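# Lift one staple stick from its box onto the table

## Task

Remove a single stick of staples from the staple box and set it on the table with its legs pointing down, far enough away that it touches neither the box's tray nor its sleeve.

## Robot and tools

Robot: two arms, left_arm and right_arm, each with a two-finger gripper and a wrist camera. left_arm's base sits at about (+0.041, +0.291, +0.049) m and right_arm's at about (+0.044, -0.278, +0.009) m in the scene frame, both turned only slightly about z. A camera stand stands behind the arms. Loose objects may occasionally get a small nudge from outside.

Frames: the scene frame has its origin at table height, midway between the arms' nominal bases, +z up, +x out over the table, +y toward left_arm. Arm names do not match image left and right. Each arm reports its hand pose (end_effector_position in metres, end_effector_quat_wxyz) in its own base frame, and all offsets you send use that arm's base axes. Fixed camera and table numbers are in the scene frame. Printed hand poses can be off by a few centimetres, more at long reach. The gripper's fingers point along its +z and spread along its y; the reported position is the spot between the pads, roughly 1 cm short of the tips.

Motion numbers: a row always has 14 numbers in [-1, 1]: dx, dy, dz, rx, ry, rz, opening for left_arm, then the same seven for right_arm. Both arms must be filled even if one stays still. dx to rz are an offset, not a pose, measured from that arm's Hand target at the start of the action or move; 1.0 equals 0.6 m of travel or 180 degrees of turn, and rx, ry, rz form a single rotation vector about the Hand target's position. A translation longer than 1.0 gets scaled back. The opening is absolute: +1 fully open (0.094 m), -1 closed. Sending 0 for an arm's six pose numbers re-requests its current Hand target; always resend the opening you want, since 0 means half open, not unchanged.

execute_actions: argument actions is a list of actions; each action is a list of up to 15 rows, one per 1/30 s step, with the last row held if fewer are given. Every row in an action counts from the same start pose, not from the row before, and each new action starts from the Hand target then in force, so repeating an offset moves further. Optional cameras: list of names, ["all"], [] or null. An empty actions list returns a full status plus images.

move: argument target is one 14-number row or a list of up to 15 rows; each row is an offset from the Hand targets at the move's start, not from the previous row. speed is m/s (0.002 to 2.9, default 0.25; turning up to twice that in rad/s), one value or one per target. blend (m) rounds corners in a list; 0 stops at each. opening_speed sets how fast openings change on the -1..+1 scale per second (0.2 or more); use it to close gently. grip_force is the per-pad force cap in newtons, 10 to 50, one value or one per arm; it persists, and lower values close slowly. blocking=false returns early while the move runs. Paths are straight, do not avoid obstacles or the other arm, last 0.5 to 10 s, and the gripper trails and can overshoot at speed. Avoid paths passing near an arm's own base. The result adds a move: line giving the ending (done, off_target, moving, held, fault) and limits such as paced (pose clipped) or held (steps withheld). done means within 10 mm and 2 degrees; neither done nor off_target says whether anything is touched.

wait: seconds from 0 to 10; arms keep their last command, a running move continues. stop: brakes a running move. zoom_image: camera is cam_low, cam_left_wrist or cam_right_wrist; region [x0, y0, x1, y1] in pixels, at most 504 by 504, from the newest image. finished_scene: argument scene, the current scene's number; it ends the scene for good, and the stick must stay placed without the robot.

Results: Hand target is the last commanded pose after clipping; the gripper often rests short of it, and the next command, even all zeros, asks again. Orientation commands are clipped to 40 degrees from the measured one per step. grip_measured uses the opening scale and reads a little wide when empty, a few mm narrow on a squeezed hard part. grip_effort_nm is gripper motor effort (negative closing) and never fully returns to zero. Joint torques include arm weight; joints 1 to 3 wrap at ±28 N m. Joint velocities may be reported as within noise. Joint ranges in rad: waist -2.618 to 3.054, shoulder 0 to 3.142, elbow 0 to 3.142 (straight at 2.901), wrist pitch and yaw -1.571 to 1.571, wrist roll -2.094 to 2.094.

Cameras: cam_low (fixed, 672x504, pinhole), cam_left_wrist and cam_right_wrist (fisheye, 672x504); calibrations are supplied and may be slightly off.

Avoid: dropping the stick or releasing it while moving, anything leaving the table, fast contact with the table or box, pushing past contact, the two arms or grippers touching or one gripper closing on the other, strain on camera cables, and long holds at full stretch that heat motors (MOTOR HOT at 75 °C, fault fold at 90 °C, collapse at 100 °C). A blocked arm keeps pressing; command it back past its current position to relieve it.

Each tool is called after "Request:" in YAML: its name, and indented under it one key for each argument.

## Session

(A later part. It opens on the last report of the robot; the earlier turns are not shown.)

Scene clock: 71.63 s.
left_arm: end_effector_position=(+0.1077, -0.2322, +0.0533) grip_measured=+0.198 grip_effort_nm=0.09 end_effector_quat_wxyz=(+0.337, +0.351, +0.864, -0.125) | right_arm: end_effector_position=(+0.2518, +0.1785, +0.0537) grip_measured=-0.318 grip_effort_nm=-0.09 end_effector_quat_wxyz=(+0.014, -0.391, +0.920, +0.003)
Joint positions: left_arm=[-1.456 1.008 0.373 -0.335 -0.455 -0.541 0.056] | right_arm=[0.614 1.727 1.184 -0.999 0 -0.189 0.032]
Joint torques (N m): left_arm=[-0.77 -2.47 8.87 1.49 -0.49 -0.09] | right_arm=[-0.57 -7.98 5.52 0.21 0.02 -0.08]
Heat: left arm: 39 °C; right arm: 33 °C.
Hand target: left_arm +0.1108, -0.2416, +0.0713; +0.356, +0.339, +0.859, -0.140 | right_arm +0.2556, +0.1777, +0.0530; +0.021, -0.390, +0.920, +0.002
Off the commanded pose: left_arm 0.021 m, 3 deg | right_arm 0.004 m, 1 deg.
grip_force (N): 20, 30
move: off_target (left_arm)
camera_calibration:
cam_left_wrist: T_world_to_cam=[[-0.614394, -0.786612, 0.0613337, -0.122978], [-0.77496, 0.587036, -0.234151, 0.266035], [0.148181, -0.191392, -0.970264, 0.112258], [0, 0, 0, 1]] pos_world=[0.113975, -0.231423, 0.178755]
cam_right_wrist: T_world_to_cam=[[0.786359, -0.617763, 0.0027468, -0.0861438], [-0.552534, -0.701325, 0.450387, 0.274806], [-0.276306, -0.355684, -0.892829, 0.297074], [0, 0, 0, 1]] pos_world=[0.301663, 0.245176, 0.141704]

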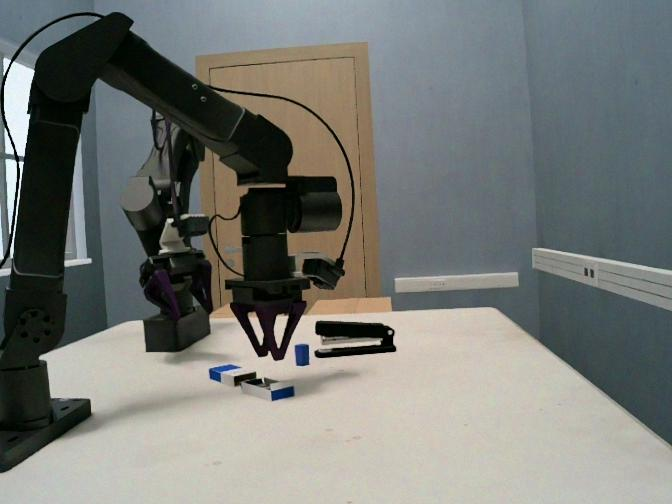

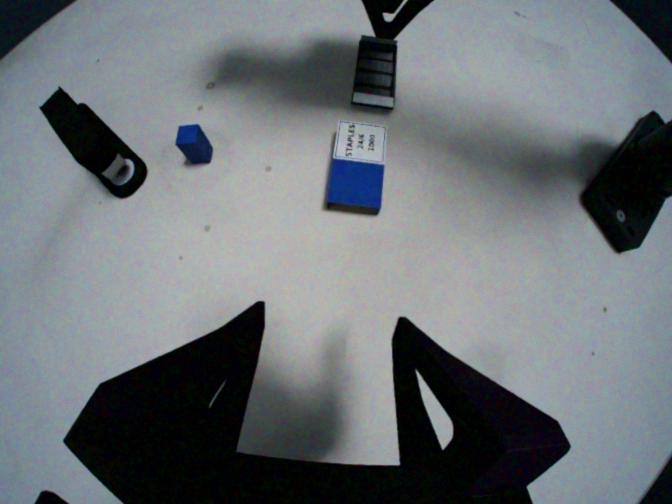

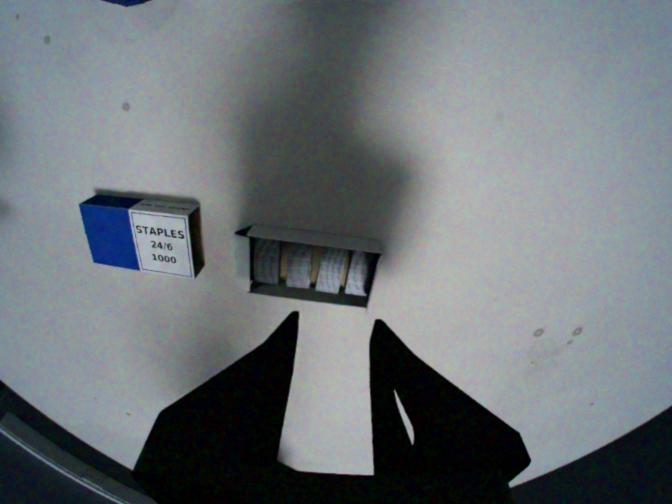

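Request:
zoom_image:
  camera: "cam_low"
  region: [235, 370, 305, 405]

Request:
zoom_image:
  camera: "cam_right_wrist"
  region: [330, 220, 400, 315]

Scaled by 7.200 from the camera's 672x504 image, which has a finer 960x720 frame.

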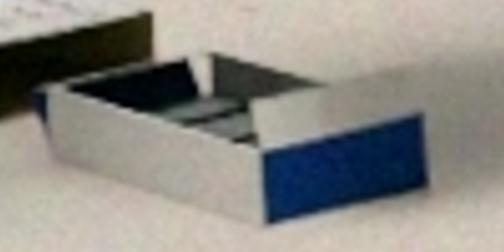

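Scaled by 5.305 from the camera's 672x504 image, which has a finer 960x720 frame.

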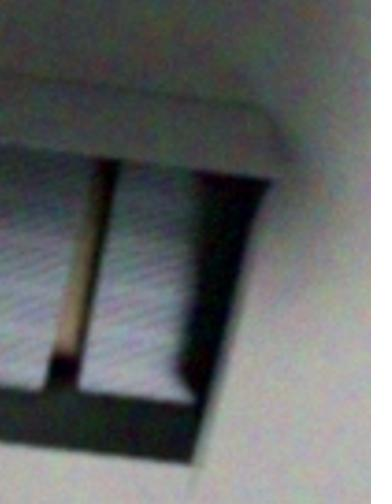

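Request:
move:
  target: [0,0,0,0,0,0,0.2,-0.0075,0.0118,-0.0550,0,0,0,-0.32]
  speed: 0.06
  cameras: ["all"]

Request:
zoom_image:
  camera: "cam_right_wrist"
  region: [230, 250, 430, 400]

Request:
zoom_image:
  camera: "cam_low"
  region: [220, 340, 320, 410]

Scene clock: 76.57 s.
left_arm: end_effector_position=(+0.1077, -0.2322, +0.0533) grip_measured=+0.198 grip_effort_nm=0.09 end_effector_quat_wxyz=(+0.337, +0.351, +0.864, -0.125) | right_arm: end_effector_position=(+0.2499, +0.1828, +0.0232) grip_measured=-0.318 grip_effort_nm=-0.09 end_effector_quat_wxyz=(+0.018, -0.390, +0.920, +0.004)
Joint positions: left_arm=[-1.456 1.008 0.373 -0.335 -0.455 -0.541 0.056] | right_arm=[0.628 1.765 1.1 -0.869 0 -0.174 0.032]
Joint torques (N m): left_arm=[-0.77 -2.47 8.85 1.49 -0.49 -0.09] | right_arm=[0.61 -7.31 5.38 0.24 0.03 0.06]
Heat: left arm: 40 °C; right arm: 33 °C.
Hand target: left_arm +0.1108, -0.2416, +0.0713; +0.356, +0.339, +0.859, -0.140 | right_arm +0.2510, +0.1849, +0.0201; +0.021, -0.390, +0.920, +0.002
Off the commanded pose: left_arm 0.021 m, 3 deg | right_arm 0.004 m, 0 deg.
grip_force (N): 20, 30
move: off_target (left_arm)
camera_calibration:
cam_left_wrist: T_world_to_cam=[[-0.614394, -0.786612, 0.0613337, -0.122978], [-0.77496, 0.587036, -0.234151, 0.266035], [0.148181, -0.191392, -0.970264, 0.112258], [0, 0, 0, 1]] pos_world=[0.113975, -0.231423, 0.178755]
cam_right_wrist: T_world_to_cam=[[0.786104, -0.618078, 0.00451521, -0.0817924], [-0.555571, -0.703365, 0.443416, 0.291727], [-0.27089, -0.35108, -0.896304, 0.268732], [0, 0, 0, 1]] pos_world=[0.299169, 0.248983, 0.111878]

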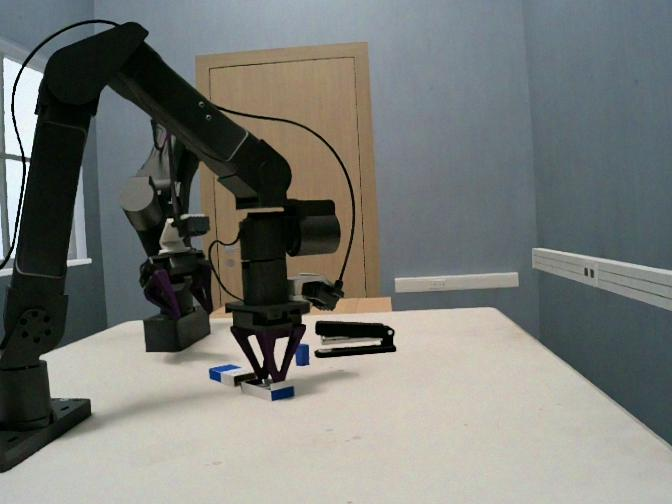

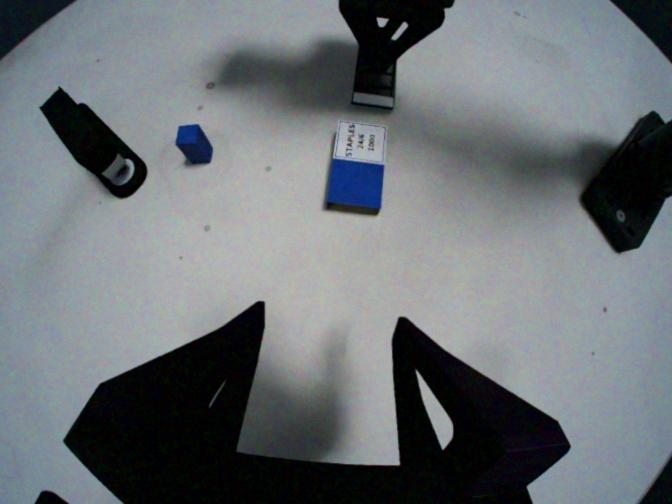

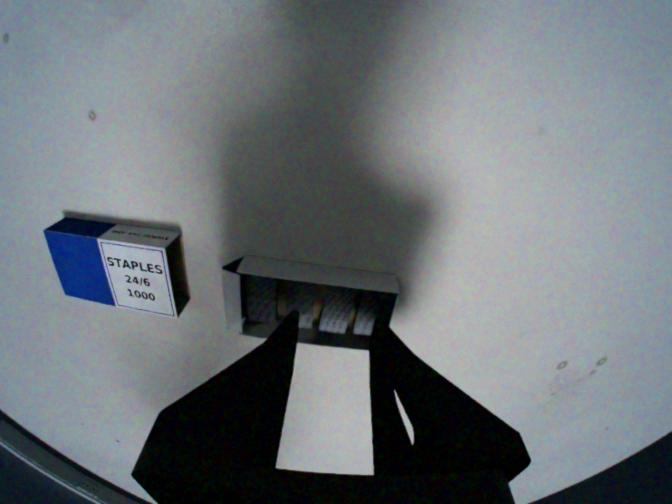

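Scaled by 2.520 from the camera's 672x504 image, which has a finer 960x720 frame.

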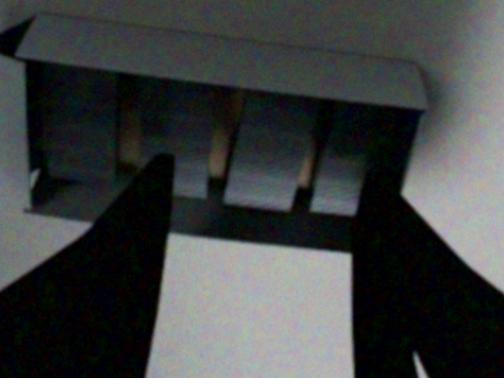

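Scaled by 5.040 from the camera's 672x504 image, which has a finer 960x720 frame.

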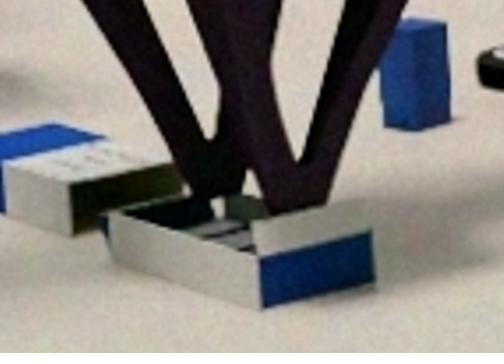

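Request:
move:
  target: [0,0,0,0,0,0,0.2,0,0,-0.0135,0,0,0,-0.32]
  speed: 0.03
  cameras: ["cam_low","cam_right_wrist"]

Request:
zoom_image:
  camera: "cam_right_wrist"
  region: [230, 250, 430, 400]

Request:
zoom_image:
  camera: "cam_low"
  region: [220, 340, 320, 410]

Scene clock: 77.93 s.
left_arm: end_effector_position=(+0.1077, -0.2322, +0.0533) grip_measured=+0.198 grip_effort_nm=0.09 end_effector_quat_wxyz=(+0.337, +0.351, +0.864, -0.125) | right_arm: end_effector_position=(+0.2503, +0.1831, +0.0158) grip_measured=-0.318 grip_effort_nm=-0.09 end_effector_quat_wxyz=(+0.019, -0.390, +0.920, +0.004)
Joint positions: left_arm=[-1.456 1.008 0.373 -0.335 -0.455 -0.541 0.056] | right_arm=[0.628 1.777 1.082 -0.837 0 -0.174 0.032]
Joint torques (N m): left_arm=[-0.79 -2.47 8.87 1.5 -0.48 -0.08] | right_arm=[0.61 -7.2 5.22 0.21 0.03 0.05]
Heat: left arm: 40 °C; right arm: 33 °C.
Hand target: left_arm +0.1108, -0.2416, +0.0713; +0.356, +0.339, +0.859, -0.140 | right_arm +0.2510, +0.1849, +0.0119; +0.021, -0.390, +0.920, +0.002
Off the commanded pose: left_arm 0.021 m, 3 deg | right_arm 0.004 m, 0 deg.
grip_force (N): 20, 30
move: off_target (left_arm)
camera_calibration:
cam_right_wrist: T_world_to_cam=[[0.786118, -0.618055, 0.0051621, -0.0819507], [-0.55638, -0.703986, 0.441413, 0.295839], [-0.269183, -0.349875, -0.897289, 0.261716], [0, 0, 0, 1]] pos_world=[0.299471, 0.249184, 0.104671]
Images, in order (width x height): cam_low 672x504, cam_right_wrist 672x504.

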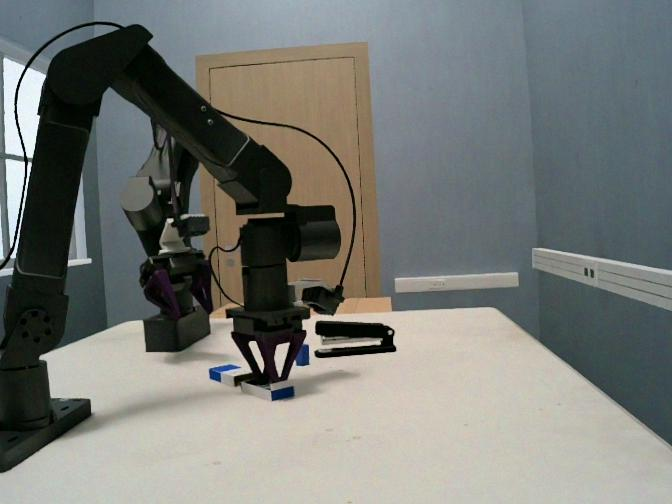

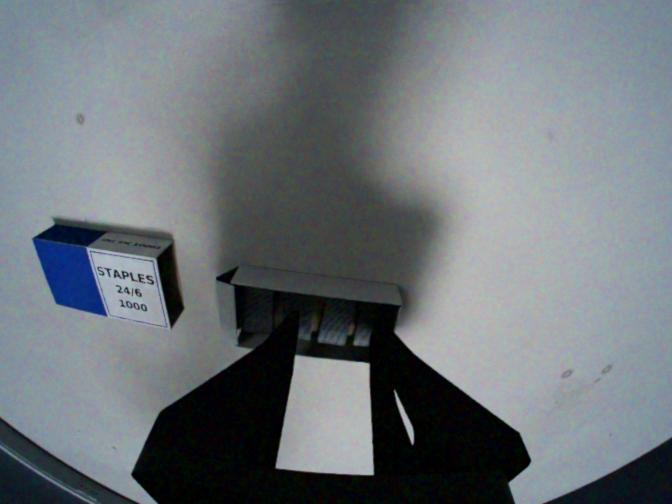

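Scaled by 2.520 from the camera's 672x504 image, which has a finer 960x720 frame.

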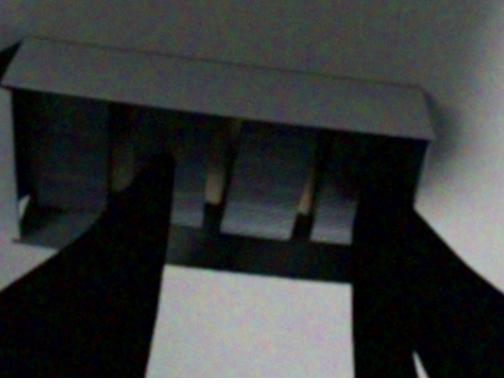

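Scaled by 5.040 from the camera's 672x504 image, which has a finer 960x720 frame.

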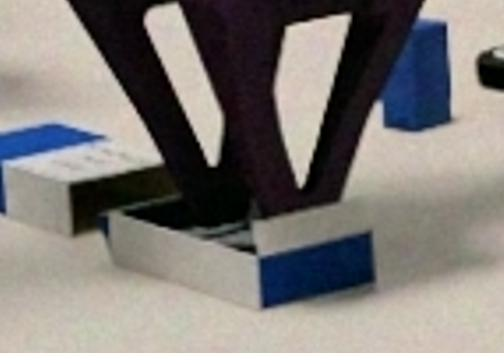

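Request:
move:
  target: [0,0,0,0,0,0,0.2,0,0,-0.0100,0,0,0,-0.32]
  speed: 0.02
  cameras: ["cam_low","cam_right_wrist"]

Request:
zoom_image:
  camera: "cam_right_wrist"
  region: [230, 250, 430, 400]

Request:
zoom_image:
  camera: "cam_low"
  region: [220, 340, 320, 410]

Scene clock: 78.87 s.
left_arm: end_effector_position=(+0.1077, -0.2322, +0.0533) grip_measured=+0.198 grip_effort_nm=0.09 end_effector_quat_wxyz=(+0.337, +0.351, +0.864, -0.125) | right_arm: end_effector_position=(+0.2502, +0.1830, +0.0108) grip_measured=-0.318 grip_effort_nm=-0.09 end_effector_quat_wxyz=(+0.018, -0.390, +0.921, +0.004)
Joint positions: left_arm=[-1.456 1.008 0.373 -0.335 -0.455 -0.541 0.056] | right_arm=[0.628 1.786 1.071 -0.818 0.001 -0.173 0.032]
Joint torques (N m): left_arm=[-0.79 -2.47 8.85 1.5 -0.49 -0.09] | right_arm=[0.61 -7.06 5 0.27 0.03 0.04]
Heat: left arm: 40 °C; right arm: 33 °C.
Hand target: left_arm +0.1108, -0.2416, +0.0713; +0.356, +0.339, +0.859, -0.140 | right_arm +0.2510, +0.1849, +0.0060; +0.021, -0.390, +0.920, +0.002
Off the commanded pose: left_arm 0.021 m, 3 deg | right_arm 0.005 m, 0 deg.
grip_force (N): 20, 30
move: off_target (left_arm)
camera_calibration:
cam_right_wrist: T_world_to_cam=[[0.785883, -0.618353, 0.00526207, -0.0818508], [-0.556465, -0.703465, 0.442135, 0.297798], [-0.269694, -0.350394, -0.896933, 0.257443], [0, 0, 0, 1]] pos_world=[0.29947, 0.249084, 0.0996734]
Images, in order (width x height): cam_low 672x504, cam_right_wrist 672x504.

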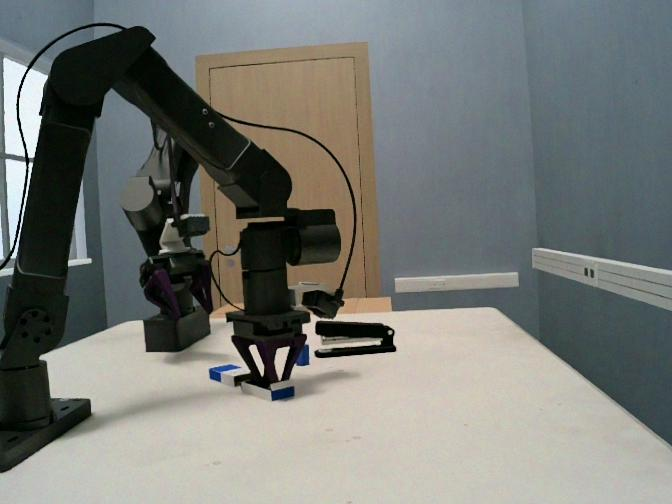

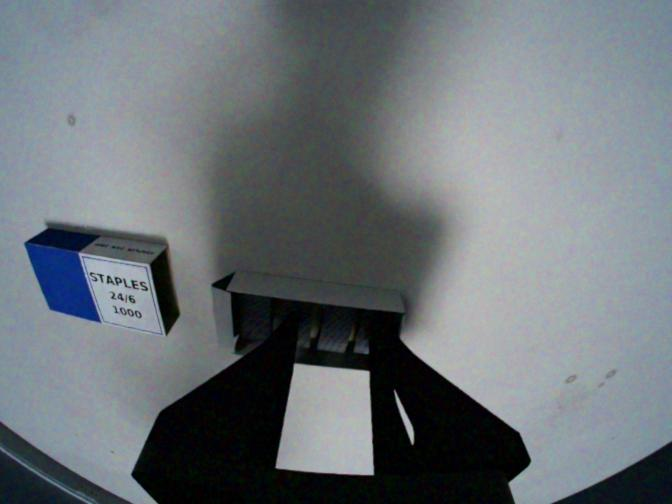

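Scaled by 2.520 from the camera's 672x504 image, which has a finer 960x720 frame.

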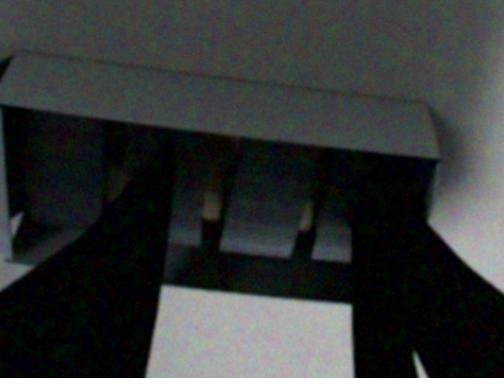

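Scaled by 5.040 from the camera's 672x504 image, which has a finer 960x720 frame.

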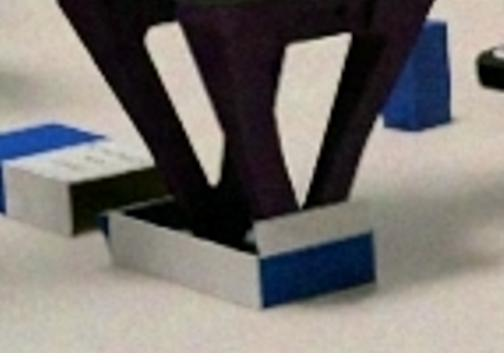

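Request:
move:
  target: [0,0,0,0,0,0,0.2,0,0,-0.0100,0,0,0,-0.32]
  speed: 0.02
  cameras: ["cam_low","cam_right_wrist"]

Request:
zoom_image:
  camera: "cam_right_wrist"
  region: [280, 270, 420, 375]

Request:
zoom_image:
  camera: "cam_low"
  region: [220, 340, 320, 410]

Scene clock: 80.90 s.
left_arm: end_effector_position=(+0.1077, -0.2322, +0.0533) grip_measured=+0.198 grip_effort_nm=0.09 end_effector_quat_wxyz=(+0.337, +0.351, +0.864, -0.125) | right_arm: end_effector_position=(+0.2508, +0.1833, +0.0104) grip_measured=-0.318 grip_effort_nm=-0.09 end_effector_quat_wxyz=(+0.020, -0.390, +0.921, +0.004)
Joint positions: left_arm=[-1.456 1.008 0.373 -0.335 -0.455 -0.541 0.056] | right_arm=[0.628 1.786 1.069 -0.813 0.001 -0.173 0.032]
Joint torques (N m): left_arm=[-0.77 -2.45 8.85 1.5 -0.49 -0.09] | right_arm=[0.59 -6.22 4.12 0.43 0.03 0.04]
Heat: left arm: 40 °C; right arm: 33 °C.
Hand target: left_arm +0.1108, -0.2416, +0.0713; +0.356, +0.339, +0.859, -0.140 | right_arm +0.2510, +0.1849, +0.0000; +0.021, -0.390, +0.920, +0.002
Off the commanded pose: left_arm 0.021 m, 3 deg | right_arm 0.011 m, 0 deg.
grip_force (N): 20, 30
move: off_target (left_arm, right_arm)
camera_calibration:
cam_right_wrist: T_world_to_cam=[[0.785827, -0.61841, 0.0066281, -0.0820514], [-0.557859, -0.704176, 0.439238, 0.298959], [-0.266962, -0.348863, -0.898346, 0.256285], [0, 0, 0, 1]] pos_world=[0.299674, 0.249186, 0.0994623]
Images, in order (width x height): cam_low 672x504, cam_right_wrist 672x504.

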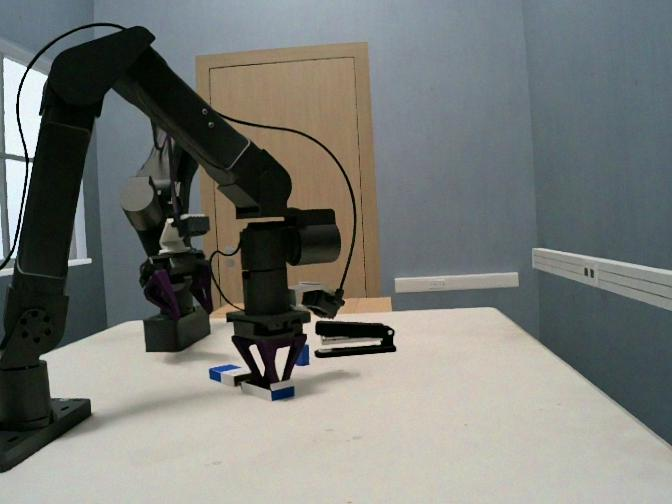

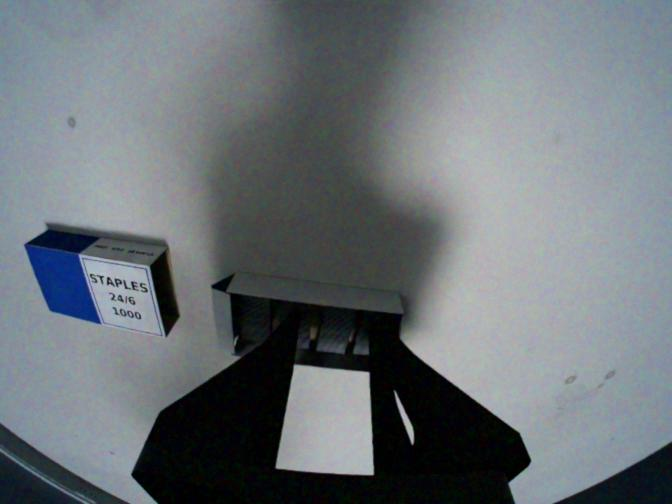

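Scaled by 3.600 from the camera's 672x504 image, which has a finer 960x720 frame.

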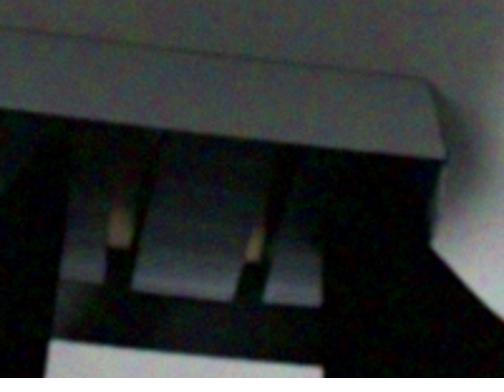

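Scaled by 5.040 from the camera's 672x504 image, which has a finer 960x720 frame.

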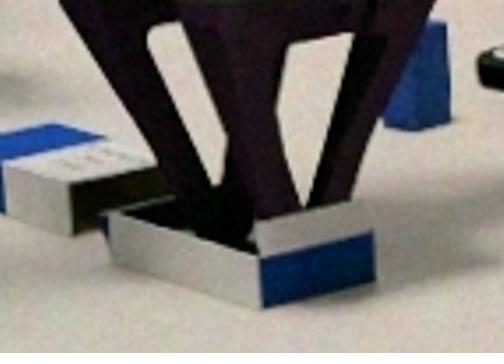

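Request:
move:
  target: [0,0,0,0,0,0,0.2,0,0,0.004,0,0,0,-0.06]
  speed: 0.03
  opening_speed: 0.3
  cameras: ["cam_low","cam_right_wrist"]

Request:
zoom_image:
  camera: "cam_right_wrist"
  region: [250, 260, 450, 410]

Request:
zoom_image:
  camera: "cam_low"
  region: [220, 340, 320, 410]

Scene clock: 82.23 s.
left_arm: end_effector_position=(+0.1077, -0.2322, +0.0533) grip_measured=+0.198 grip_effort_nm=0.09 end_effector_quat_wxyz=(+0.337, +0.351, +0.864, -0.125) | right_arm: end_effector_position=(+0.2525, +0.1842, +0.0105) grip_measured=-0.062 grip_effort_nm=0.12 end_effector_quat_wxyz=(+0.024, -0.390, +0.920, +0.004)
Joint positions: left_arm=[-1.456 1.008 0.373 -0.335 -0.455 -0.541 0.056] | right_arm=[0.628 1.786 1.069 -0.805 0.002 -0.173 0.044]
Joint torques (N m): left_arm=[-0.79 -2.47 8.85 1.5 -0.48 -0.08] | right_arm=[0.61 -6.57 4.56 0.29 0.01 0.04]
Heat: left arm: 40 °C; right arm: 33 °C.
Hand target: left_arm +0.1108, -0.2416, +0.0713; +0.356, +0.339, +0.859, -0.140 | right_arm +0.2510, +0.1849, +0.0024; +0.021, -0.390, +0.920, +0.002
Off the commanded pose: left_arm 0.021 m, 3 deg | right_arm 0.008 m, 0 deg.
grip_force (N): 20, 30
move: off_target (left_arm)
camera_calibration:
cam_right_wrist: T_world_to_cam=[[0.785719, -0.618499, 0.0102259, -0.0827969], [-0.561092, -0.705637, 0.432727, 0.301766], [-0.260426, -0.34574, -0.901467, 0.254999], [0, 0, 0, 1]] pos_world=[0.300782, 0.249891, 0.100137]
Images, in order (width x height): cam_low 672x504, cam_right_wrist 672x504.

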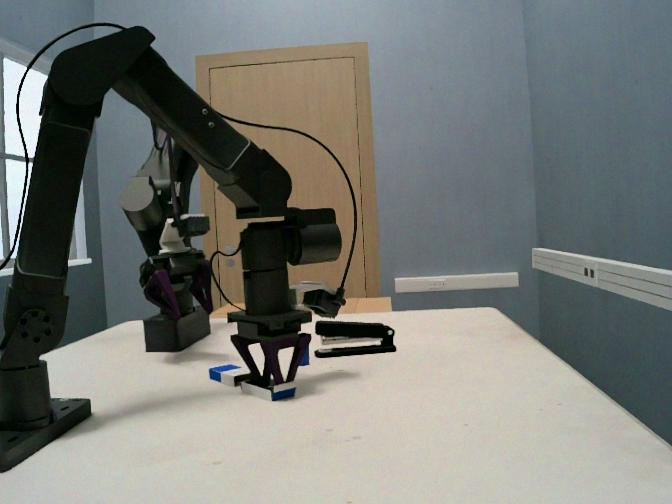

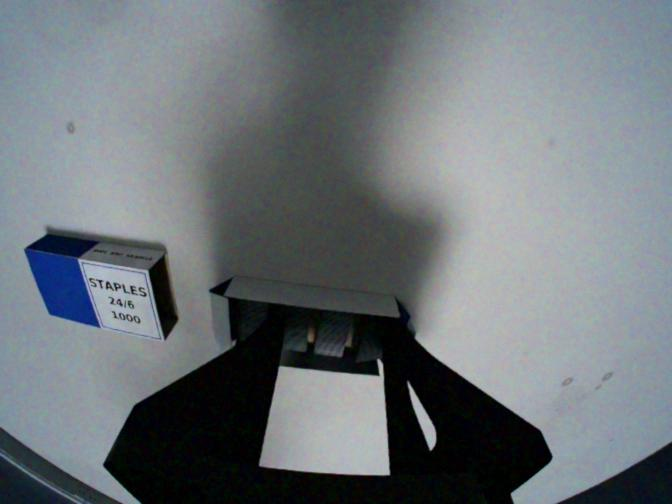

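Scaled by 2.520 from the camera's 672x504 image, which has a finer 960x720 frame.

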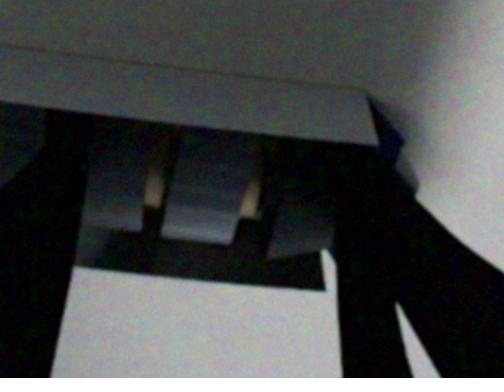

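Scaled by 5.040 from the camera's 672x504 image, which has a finer 960x720 frame.

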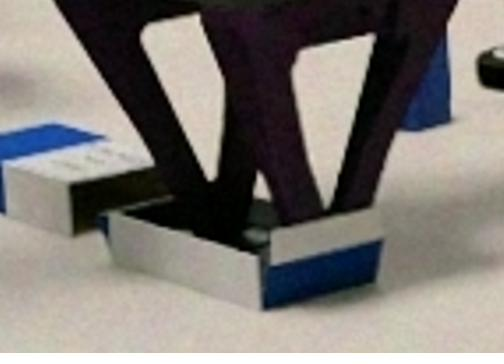

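Request:
move:
  target:
    - [0,0,0,0,0,0,0.2,0,0,0.03,0,0,0,-0.06]
    - [0,0,0,0,0,0,0.2,0.0237,-0.0223,0.03,0,0,0,-0.06]
  speed: 0.04
  cameras: ["cam_low","cam_right_wrist"]

Request:
zoom_image:
  camera: "cam_right_wrist"
  region: [250, 260, 450, 410]

Request:
zoom_image:
  camera: "cam_low"
  region: [220, 340, 320, 410]

Scene clock: 84.87 s.
left_arm: end_effector_position=(+0.1077, -0.2322, +0.0533) grip_measured=+0.198 grip_effort_nm=0.09 end_effector_quat_wxyz=(+0.337, +0.351, +0.864, -0.125) | right_arm: end_effector_position=(+0.2580, +0.1689, +0.0144) grip_measured=-0.062 grip_effort_nm=0.11 end_effector_quat_wxyz=(+0.012, -0.390, +0.921, +0.001)
Joint positions: left_arm=[-1.456 1.008 0.373 -0.335 -0.455 -0.541 0.056] | right_arm=[0.578 1.786 1.087 -0.848 0.002 -0.223 0.044]
Joint torques (N m): left_arm=[-0.79 -2.47 8.85 1.5 -0.48 -0.08] | right_arm=[-0.49 -8.05 7.84 -0.02 -0.02 -0.06]
Heat: left arm: 40 °C; right arm: 33 °C.
Hand target: left_arm +0.1108, -0.2416, +0.0713; +0.356, +0.339, +0.859, -0.140 | right_arm +0.2653, +0.1715, +0.0204; +0.021, -0.390, +0.920, +0.002
Off the commanded pose: left_arm 0.021 m, 3 deg | right_arm 0.010 m, 1 deg.
grip_force (N): 20, 30
move: off_target (left_arm)
camera_calibration:
cam_right_wrist: T_world_to_cam=[[0.785147, -0.619293, 0.00453919, -0.0963357], [-0.553157, -0.697965, 0.454822, 0.288694], [-0.2785, -0.359613, -0.890571, 0.261499], [0, 0, 0, 1]] pos_world=[0.308158, 0.235876, 0.102016]
Images, in order (width x height): cam_low 672x504, cam_right_wrist 672x504.

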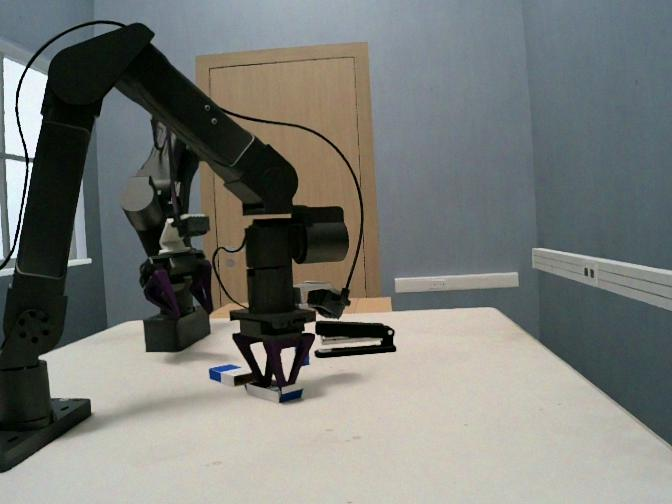

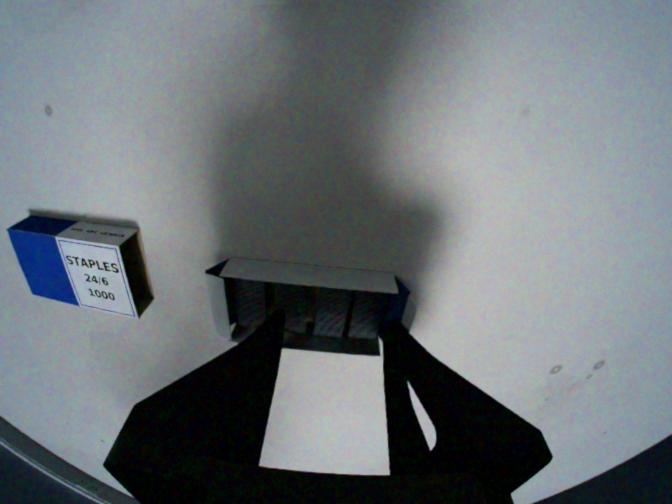

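Scaled by 2.520 from the camera's 672x504 image, which has a finer 960x720 frame.

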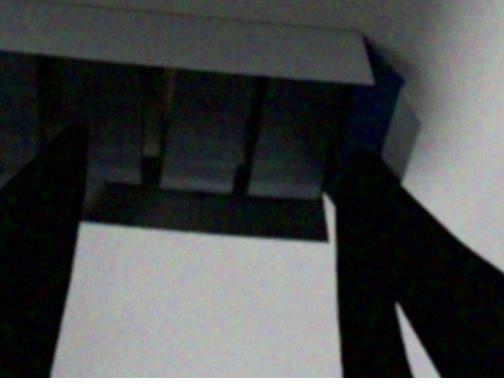

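Scaled by 5.040 from the camera's 672x504 image, which has a finer 960x720 frame.

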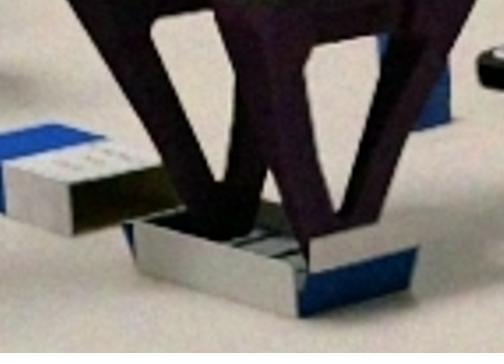

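Request:
move:
  target: [0,0,0,0,0,0,0.2,-0.008,-0.004,0.075,0,0,0,-0.06]
  speed: 0.1
  cameras: ["cam_low","cam_right_wrist","cam_left_wrist"]

Request:
zoom_image:
  camera: "cam_right_wrist"
  region: [230, 200, 430, 350]

Request:
zoom_image:
  camera: "cam_low"
  region: [235, 365, 315, 410]

Request:
zoom_image:
  camera: "cam_left_wrist"
  region: [340, 20, 410, 115]

Scene clock: 87.77 s.
left_arm: end_effector_position=(+0.1077, -0.2322, +0.0533) grip_measured=+0.198 grip_effort_nm=0.09 end_effector_quat_wxyz=(+0.337, +0.351, +0.864, -0.125) | right_arm: end_effector_position=(+0.2542, +0.1664, +0.0533) grip_measured=-0.062 grip_effort_nm=0.11 end_effector_quat_wxyz=(+0.003, -0.390, +0.921, -0.001)
Joint positions: left_arm=[-1.456 1.008 0.373 -0.335 -0.455 -0.541 0.056] | right_arm=[0.578 1.73 1.186 -1.022 0.002 -0.224 0.044]
Joint torques (N m): left_arm=[-0.79 -2.47 8.85 1.5 -0.48 -0.08] | right_arm=[-0.31 -9.8 7.86 -0.09 -0.03 -0.06]
Heat: left arm: 40 °C; right arm: 33 °C.
Hand target: left_arm +0.1108, -0.2416, +0.0713; +0.356, +0.339, +0.859, -0.140 | right_arm +0.2604, +0.1690, +0.0653; +0.021, -0.390, +0.920, +0.002
Off the commanded pose: left_arm 0.021 m, 3 deg | right_arm 0.014 m, 2 deg.
grip_force (N): 20, 30
move: off_target (left_arm, right_arm)
camera_calibration:
cam_left_wrist: T_world_to_cam=[[-0.614394, -0.786612, 0.0613337, -0.122978], [-0.77496, 0.587036, -0.234151, 0.266035], [0.148181, -0.191392, -0.970264, 0.112258], [0, 0, 0, 1]] pos_world=[0.113975, -0.231423, 0.178755]
cam_right_wrist: T_world_to_cam=[[0.785619, -0.618708, -0.00149898, -0.0948905], [-0.54537, -0.693636, 0.470575, 0.26354], [-0.292188, -0.368875, -0.882359, 0.29867], [0, 0, 0, 1]] pos_world=[0.305542, 0.234263, 0.139376]

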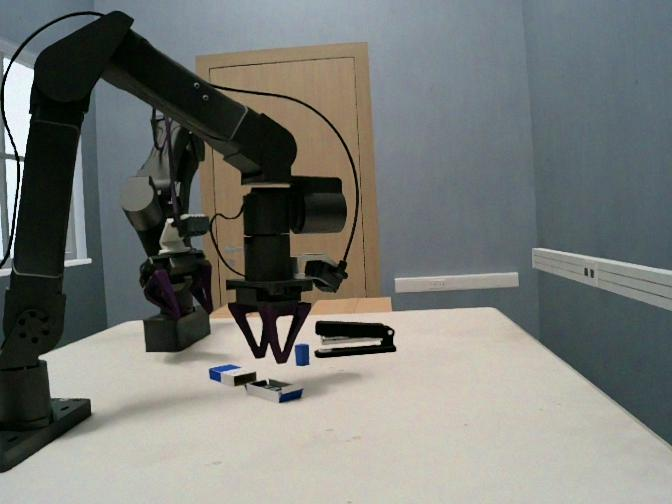

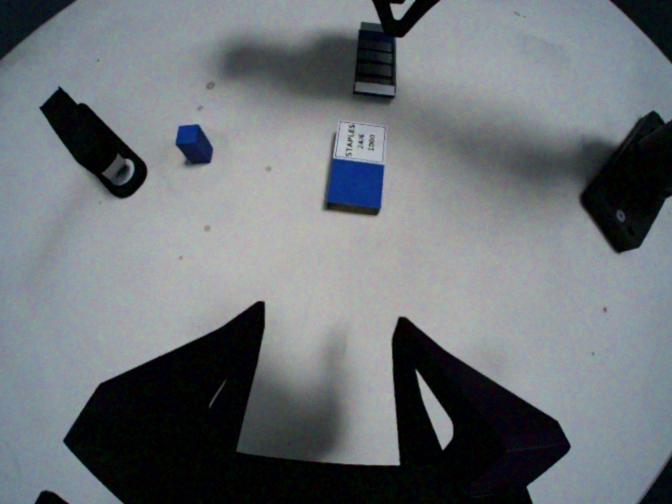

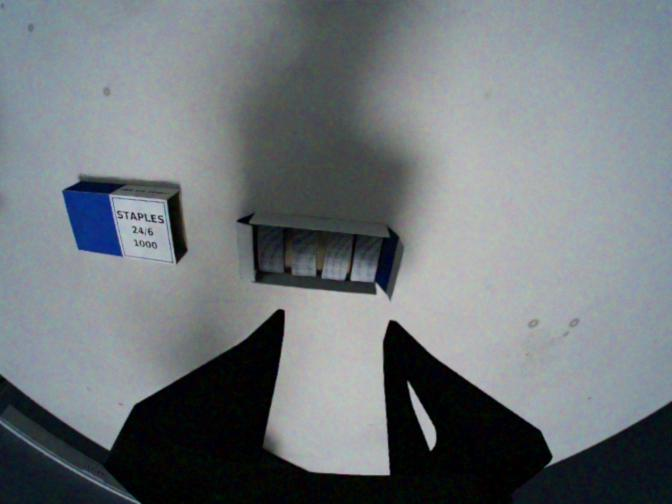

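Scaled by 2.520 from the camera's 672x504 image, which has a finer 960x720 frame.

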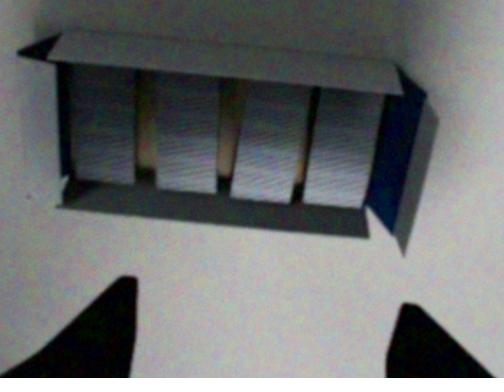

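Scaled by 6.300 from the camera's 672x504 image, which has a finer 960x720 frame.

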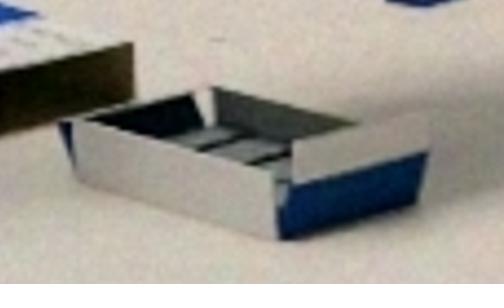

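Scaled by 5.305 from the camera's 672x504 image, which has a finer 960x720 frame.

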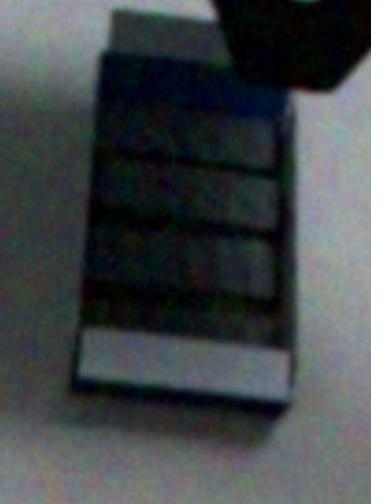

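Request:
move:
  target:
    - [0,0,0,0,0,0,0.2,-0.0160,0.0332,0,-0.0063,0.0118,-0.0034,-0.69]
    - [0,0,0,0,0,0,0.2,-0.0160,0.0332,-0.0655,-0.0063,0.0118,-0.0034,-0.69]
  speed: 0.08
  opening_speed: 0.8
  cameras: ["cam_low","cam_right_wrist"]

Request:
zoom_image:
  camera: "cam_right_wrist"
  region: [240, 240, 440, 390]

Scene clock: 92.93 s.
left_arm: end_effector_position=(+0.1077, -0.2322, +0.0533) grip_measured=+0.198 grip_effort_nm=0.09 end_effector_quat_wxyz=(+0.337, +0.351, +0.864, -0.125) | right_arm: end_effector_position=(+0.2499, +0.1858, +0.0288) grip_measured=-0.688 grip_effort_nm=-0.09 end_effector_quat_wxyz=(-0.003, -0.386, +0.922, -0.002)
Joint positions: left_arm=[-1.456 1.008 0.373 -0.335 -0.455 -0.541 0.056] | right_arm=[0.638 1.801 1.17 -0.946 0.002 -0.155 0.015]
Joint torques (N m): left_arm=[-0.79 -2.47 8.85 1.5 -0.48 -0.09] | right_arm=[0.44 -7.73 5.45 0.12 -0.05 0.05]
Heat: left arm: 40 °C; right arm: 33 °C.
Hand target: left_arm +0.1108, -0.2416, +0.0713; +0.356, +0.339, +0.859, -0.140 | right_arm +0.2508, +0.1890, +0.0260; +0.000, -0.386, +0.923, +0.000
Off the commanded pose: left_arm 0.021 m, 3 deg | right_arm 0.004 m, 0 deg.
grip_force (N): 20, 30
move: off_target (left_arm)
camera_calibration:
cam_right_wrist: T_world_to_cam=[[0.78035, -0.625324, -0.00495239, -0.0769054], [-0.546387, -0.685653, 0.48098, 0.284684], [-0.304164, -0.372626, -0.876718, 0.28655], [0, 0, 0, 1]] pos_world=[0.302719, 0.253879, 0.113916]
Images, in order (width x height): cam_low 672x504, cam_right_wrist 672x504.

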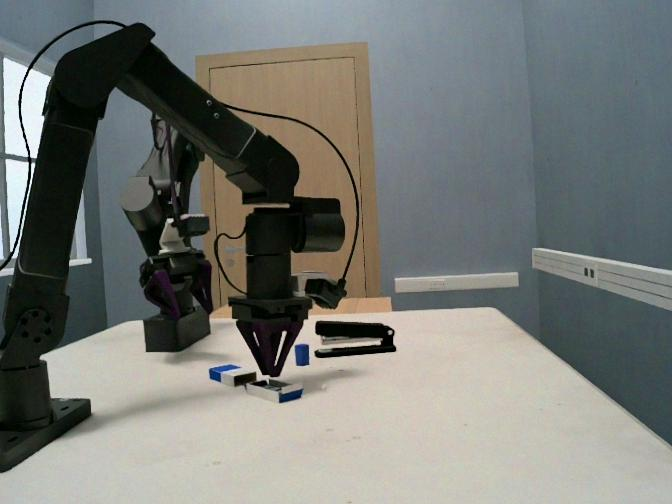

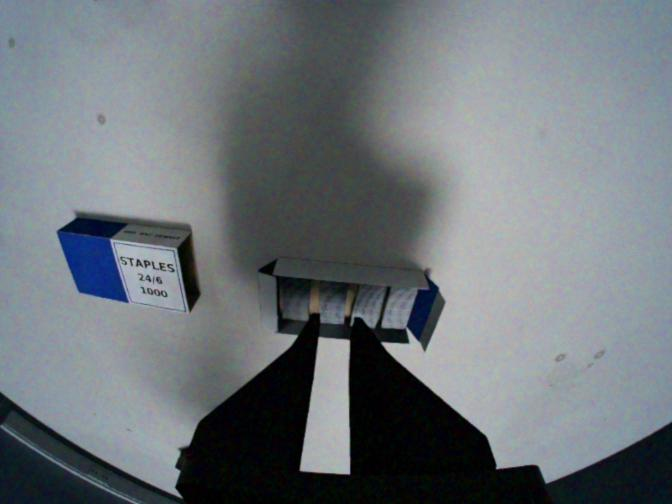

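Scaled by 2.520 from the camera's 672x504 image, which has a finer 960x720 frame.

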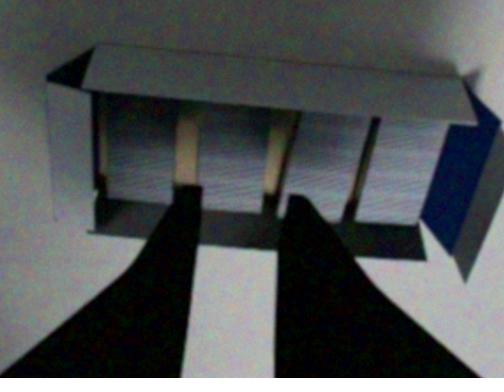

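Request:
move:
  target: [0,0,0,0,0,0,0.2,-0.0015,0.0018,-0.0208,0,0,0,-0.69]
  speed: 0.04
  cameras: ["cam_low","cam_right_wrist"]

Request:
zoom_image:
  camera: "cam_right_wrist"
  region: [270, 260, 410, 365]

Scene clock: 94.67 s.
left_arm: end_effector_position=(+0.1077, -0.2322, +0.0533) grip_measured=+0.198 grip_effort_nm=0.09 end_effector_quat_wxyz=(+0.337, +0.351, +0.864, -0.125) | right_arm: end_effector_position=(+0.2506, +0.1864, +0.0176) grip_measured=-0.688 grip_effort_nm=-0.09 end_effector_quat_wxyz=(-0.001, -0.384, +0.923, -0.002)
Joint positions: left_arm=[-1.456 1.008 0.373 -0.335 -0.455 -0.541 0.056] | right_arm=[0.638 1.818 1.142 -0.898 0.002 -0.151 0.015]
Joint torques (N m): left_arm=[-0.79 -2.47 8.85 1.49 -0.48 -0.08] | right_arm=[0.84 -7.58 5.22 0.14 -0.06 0.04]
Heat: left arm: 40 °C; right arm: 33 °C.
Hand target: left_arm +0.1108, -0.2416, +0.0713; +0.356, +0.339, +0.859, -0.140 | right_arm +0.2499, +0.1900, +0.0136; +0.000, -0.385, +0.923, +0.000
Off the commanded pose: left_arm 0.021 m, 3 deg | right_arm 0.006 m, 0 deg.
grip_force (N): 20, 30
move: off_target (left_arm)
camera_calibration:
cam_right_wrist: T_world_to_cam=[[0.777501, -0.62887, -0.00392025, -0.0758493], [-0.551123, -0.684355, 0.477412, 0.291922], [-0.302913, -0.369027, -0.878671, 0.276174], [0, 0, 0, 1]] pos_world=[0.303515, 0.253995, 0.103002]
Images, in order (width x height): cam_low 672x504, cam_right_wrist 672x504.

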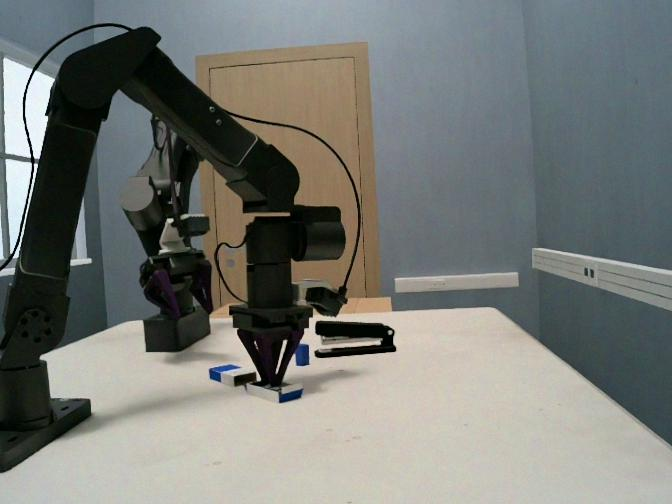

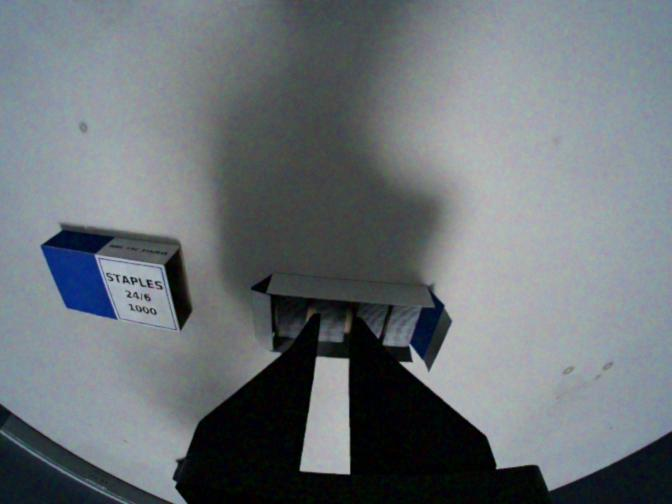

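Scaled by 3.600 from the camera's 672x504 image, which has a finer 960x720 frame.

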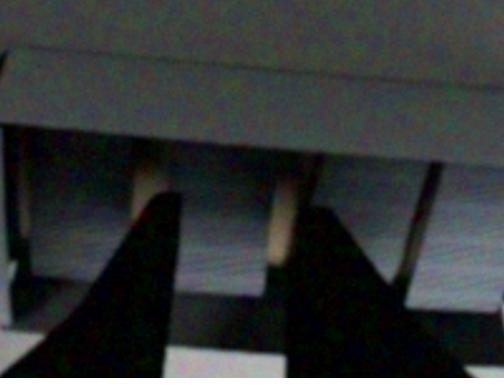

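Request:
zoom_image:
  camera: "cam_right_wrist"
  region: [290, 290, 380, 350]

Scaled by 5.600 from the camera's 672x504 image, which has a finer 960x720 frame.

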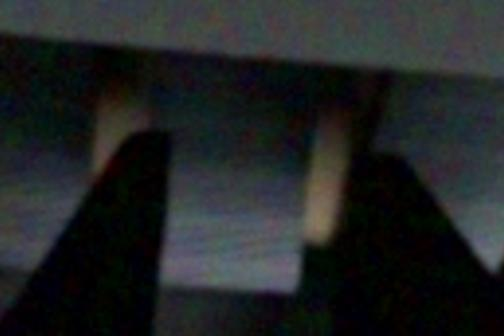

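Request:
move:
  target: [0,0,0,0,0,0,0.2,-0.0025,0.0025,0,0,0,0,-0.65]
  speed: 0.03
  cameras: ["cam_right_wrist"]

Request:
zoom_image:
  camera: "cam_right_wrist"
  region: [290, 290, 380, 350]

Scene clock: 96.93 s.
left_arm: end_effector_position=(+0.1077, -0.2322, +0.0533) grip_measured=+0.198 grip_effort_nm=0.09 end_effector_quat_wxyz=(+0.337, +0.351, +0.864, -0.125) | right_arm: end_effector_position=(+0.2491, +0.1887, +0.0176) grip_measured=-0.652 grip_effort_nm=0.11 end_effector_quat_wxyz=(-0.001, -0.385, +0.923, -0.001)
Joint positions: left_arm=[-1.456 1.008 0.373 -0.335 -0.455 -0.541 0.056] | right_arm=[0.646 1.818 1.142 -0.897 0.002 -0.145 0.016]
Joint torques (N m): left_arm=[-0.77 -2.45 8.85 1.5 -0.48 -0.09] | right_arm=[0.68 -7.65 5.11 0.14 -0.06 0.1]
Heat: left arm: 40 °C; right arm: 33 °C.
Hand target: left_arm +0.1108, -0.2416, +0.0713; +0.356, +0.339, +0.859, -0.140 | right_arm +0.2484, +0.1916, +0.0136; +0.000, -0.386, +0.923, +0.000
Off the commanded pose: left_arm 0.021 m, 3 deg | right_arm 0.005 m, 0 deg.
grip_force (N): 20, 30
move: off_target (left_arm)
camera_calibration:
cam_right_wrist: T_world_to_cam=[[0.779247, -0.626706, -0.00367803, -0.0740556], [-0.549516, -0.686067, 0.476807, 0.29254], [-0.301341, -0.369529, -0.879001, 0.276288], [0, 0, 0, 1]] pos_world=[0.30172, 0.256387, 0.1031]
Images, in order (width x height): cam_right_wrist 672x504.

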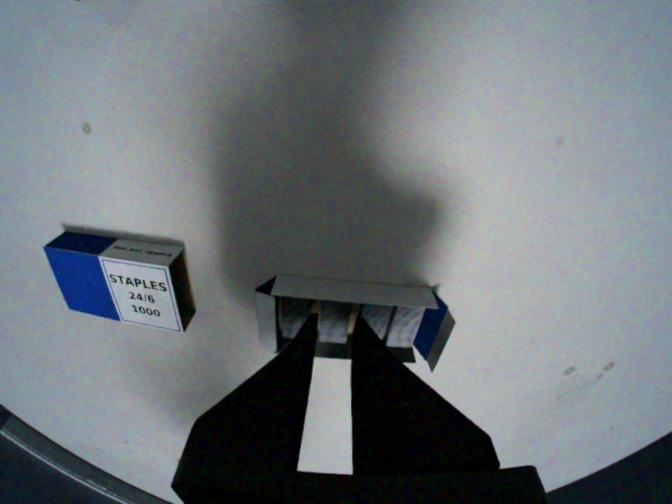

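Scaled by 5.600 from the camera's 672x504 image, which has a finer 960x720 frame.

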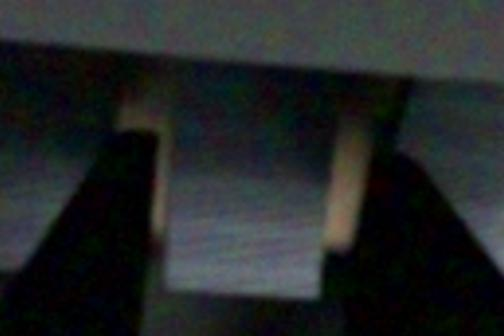

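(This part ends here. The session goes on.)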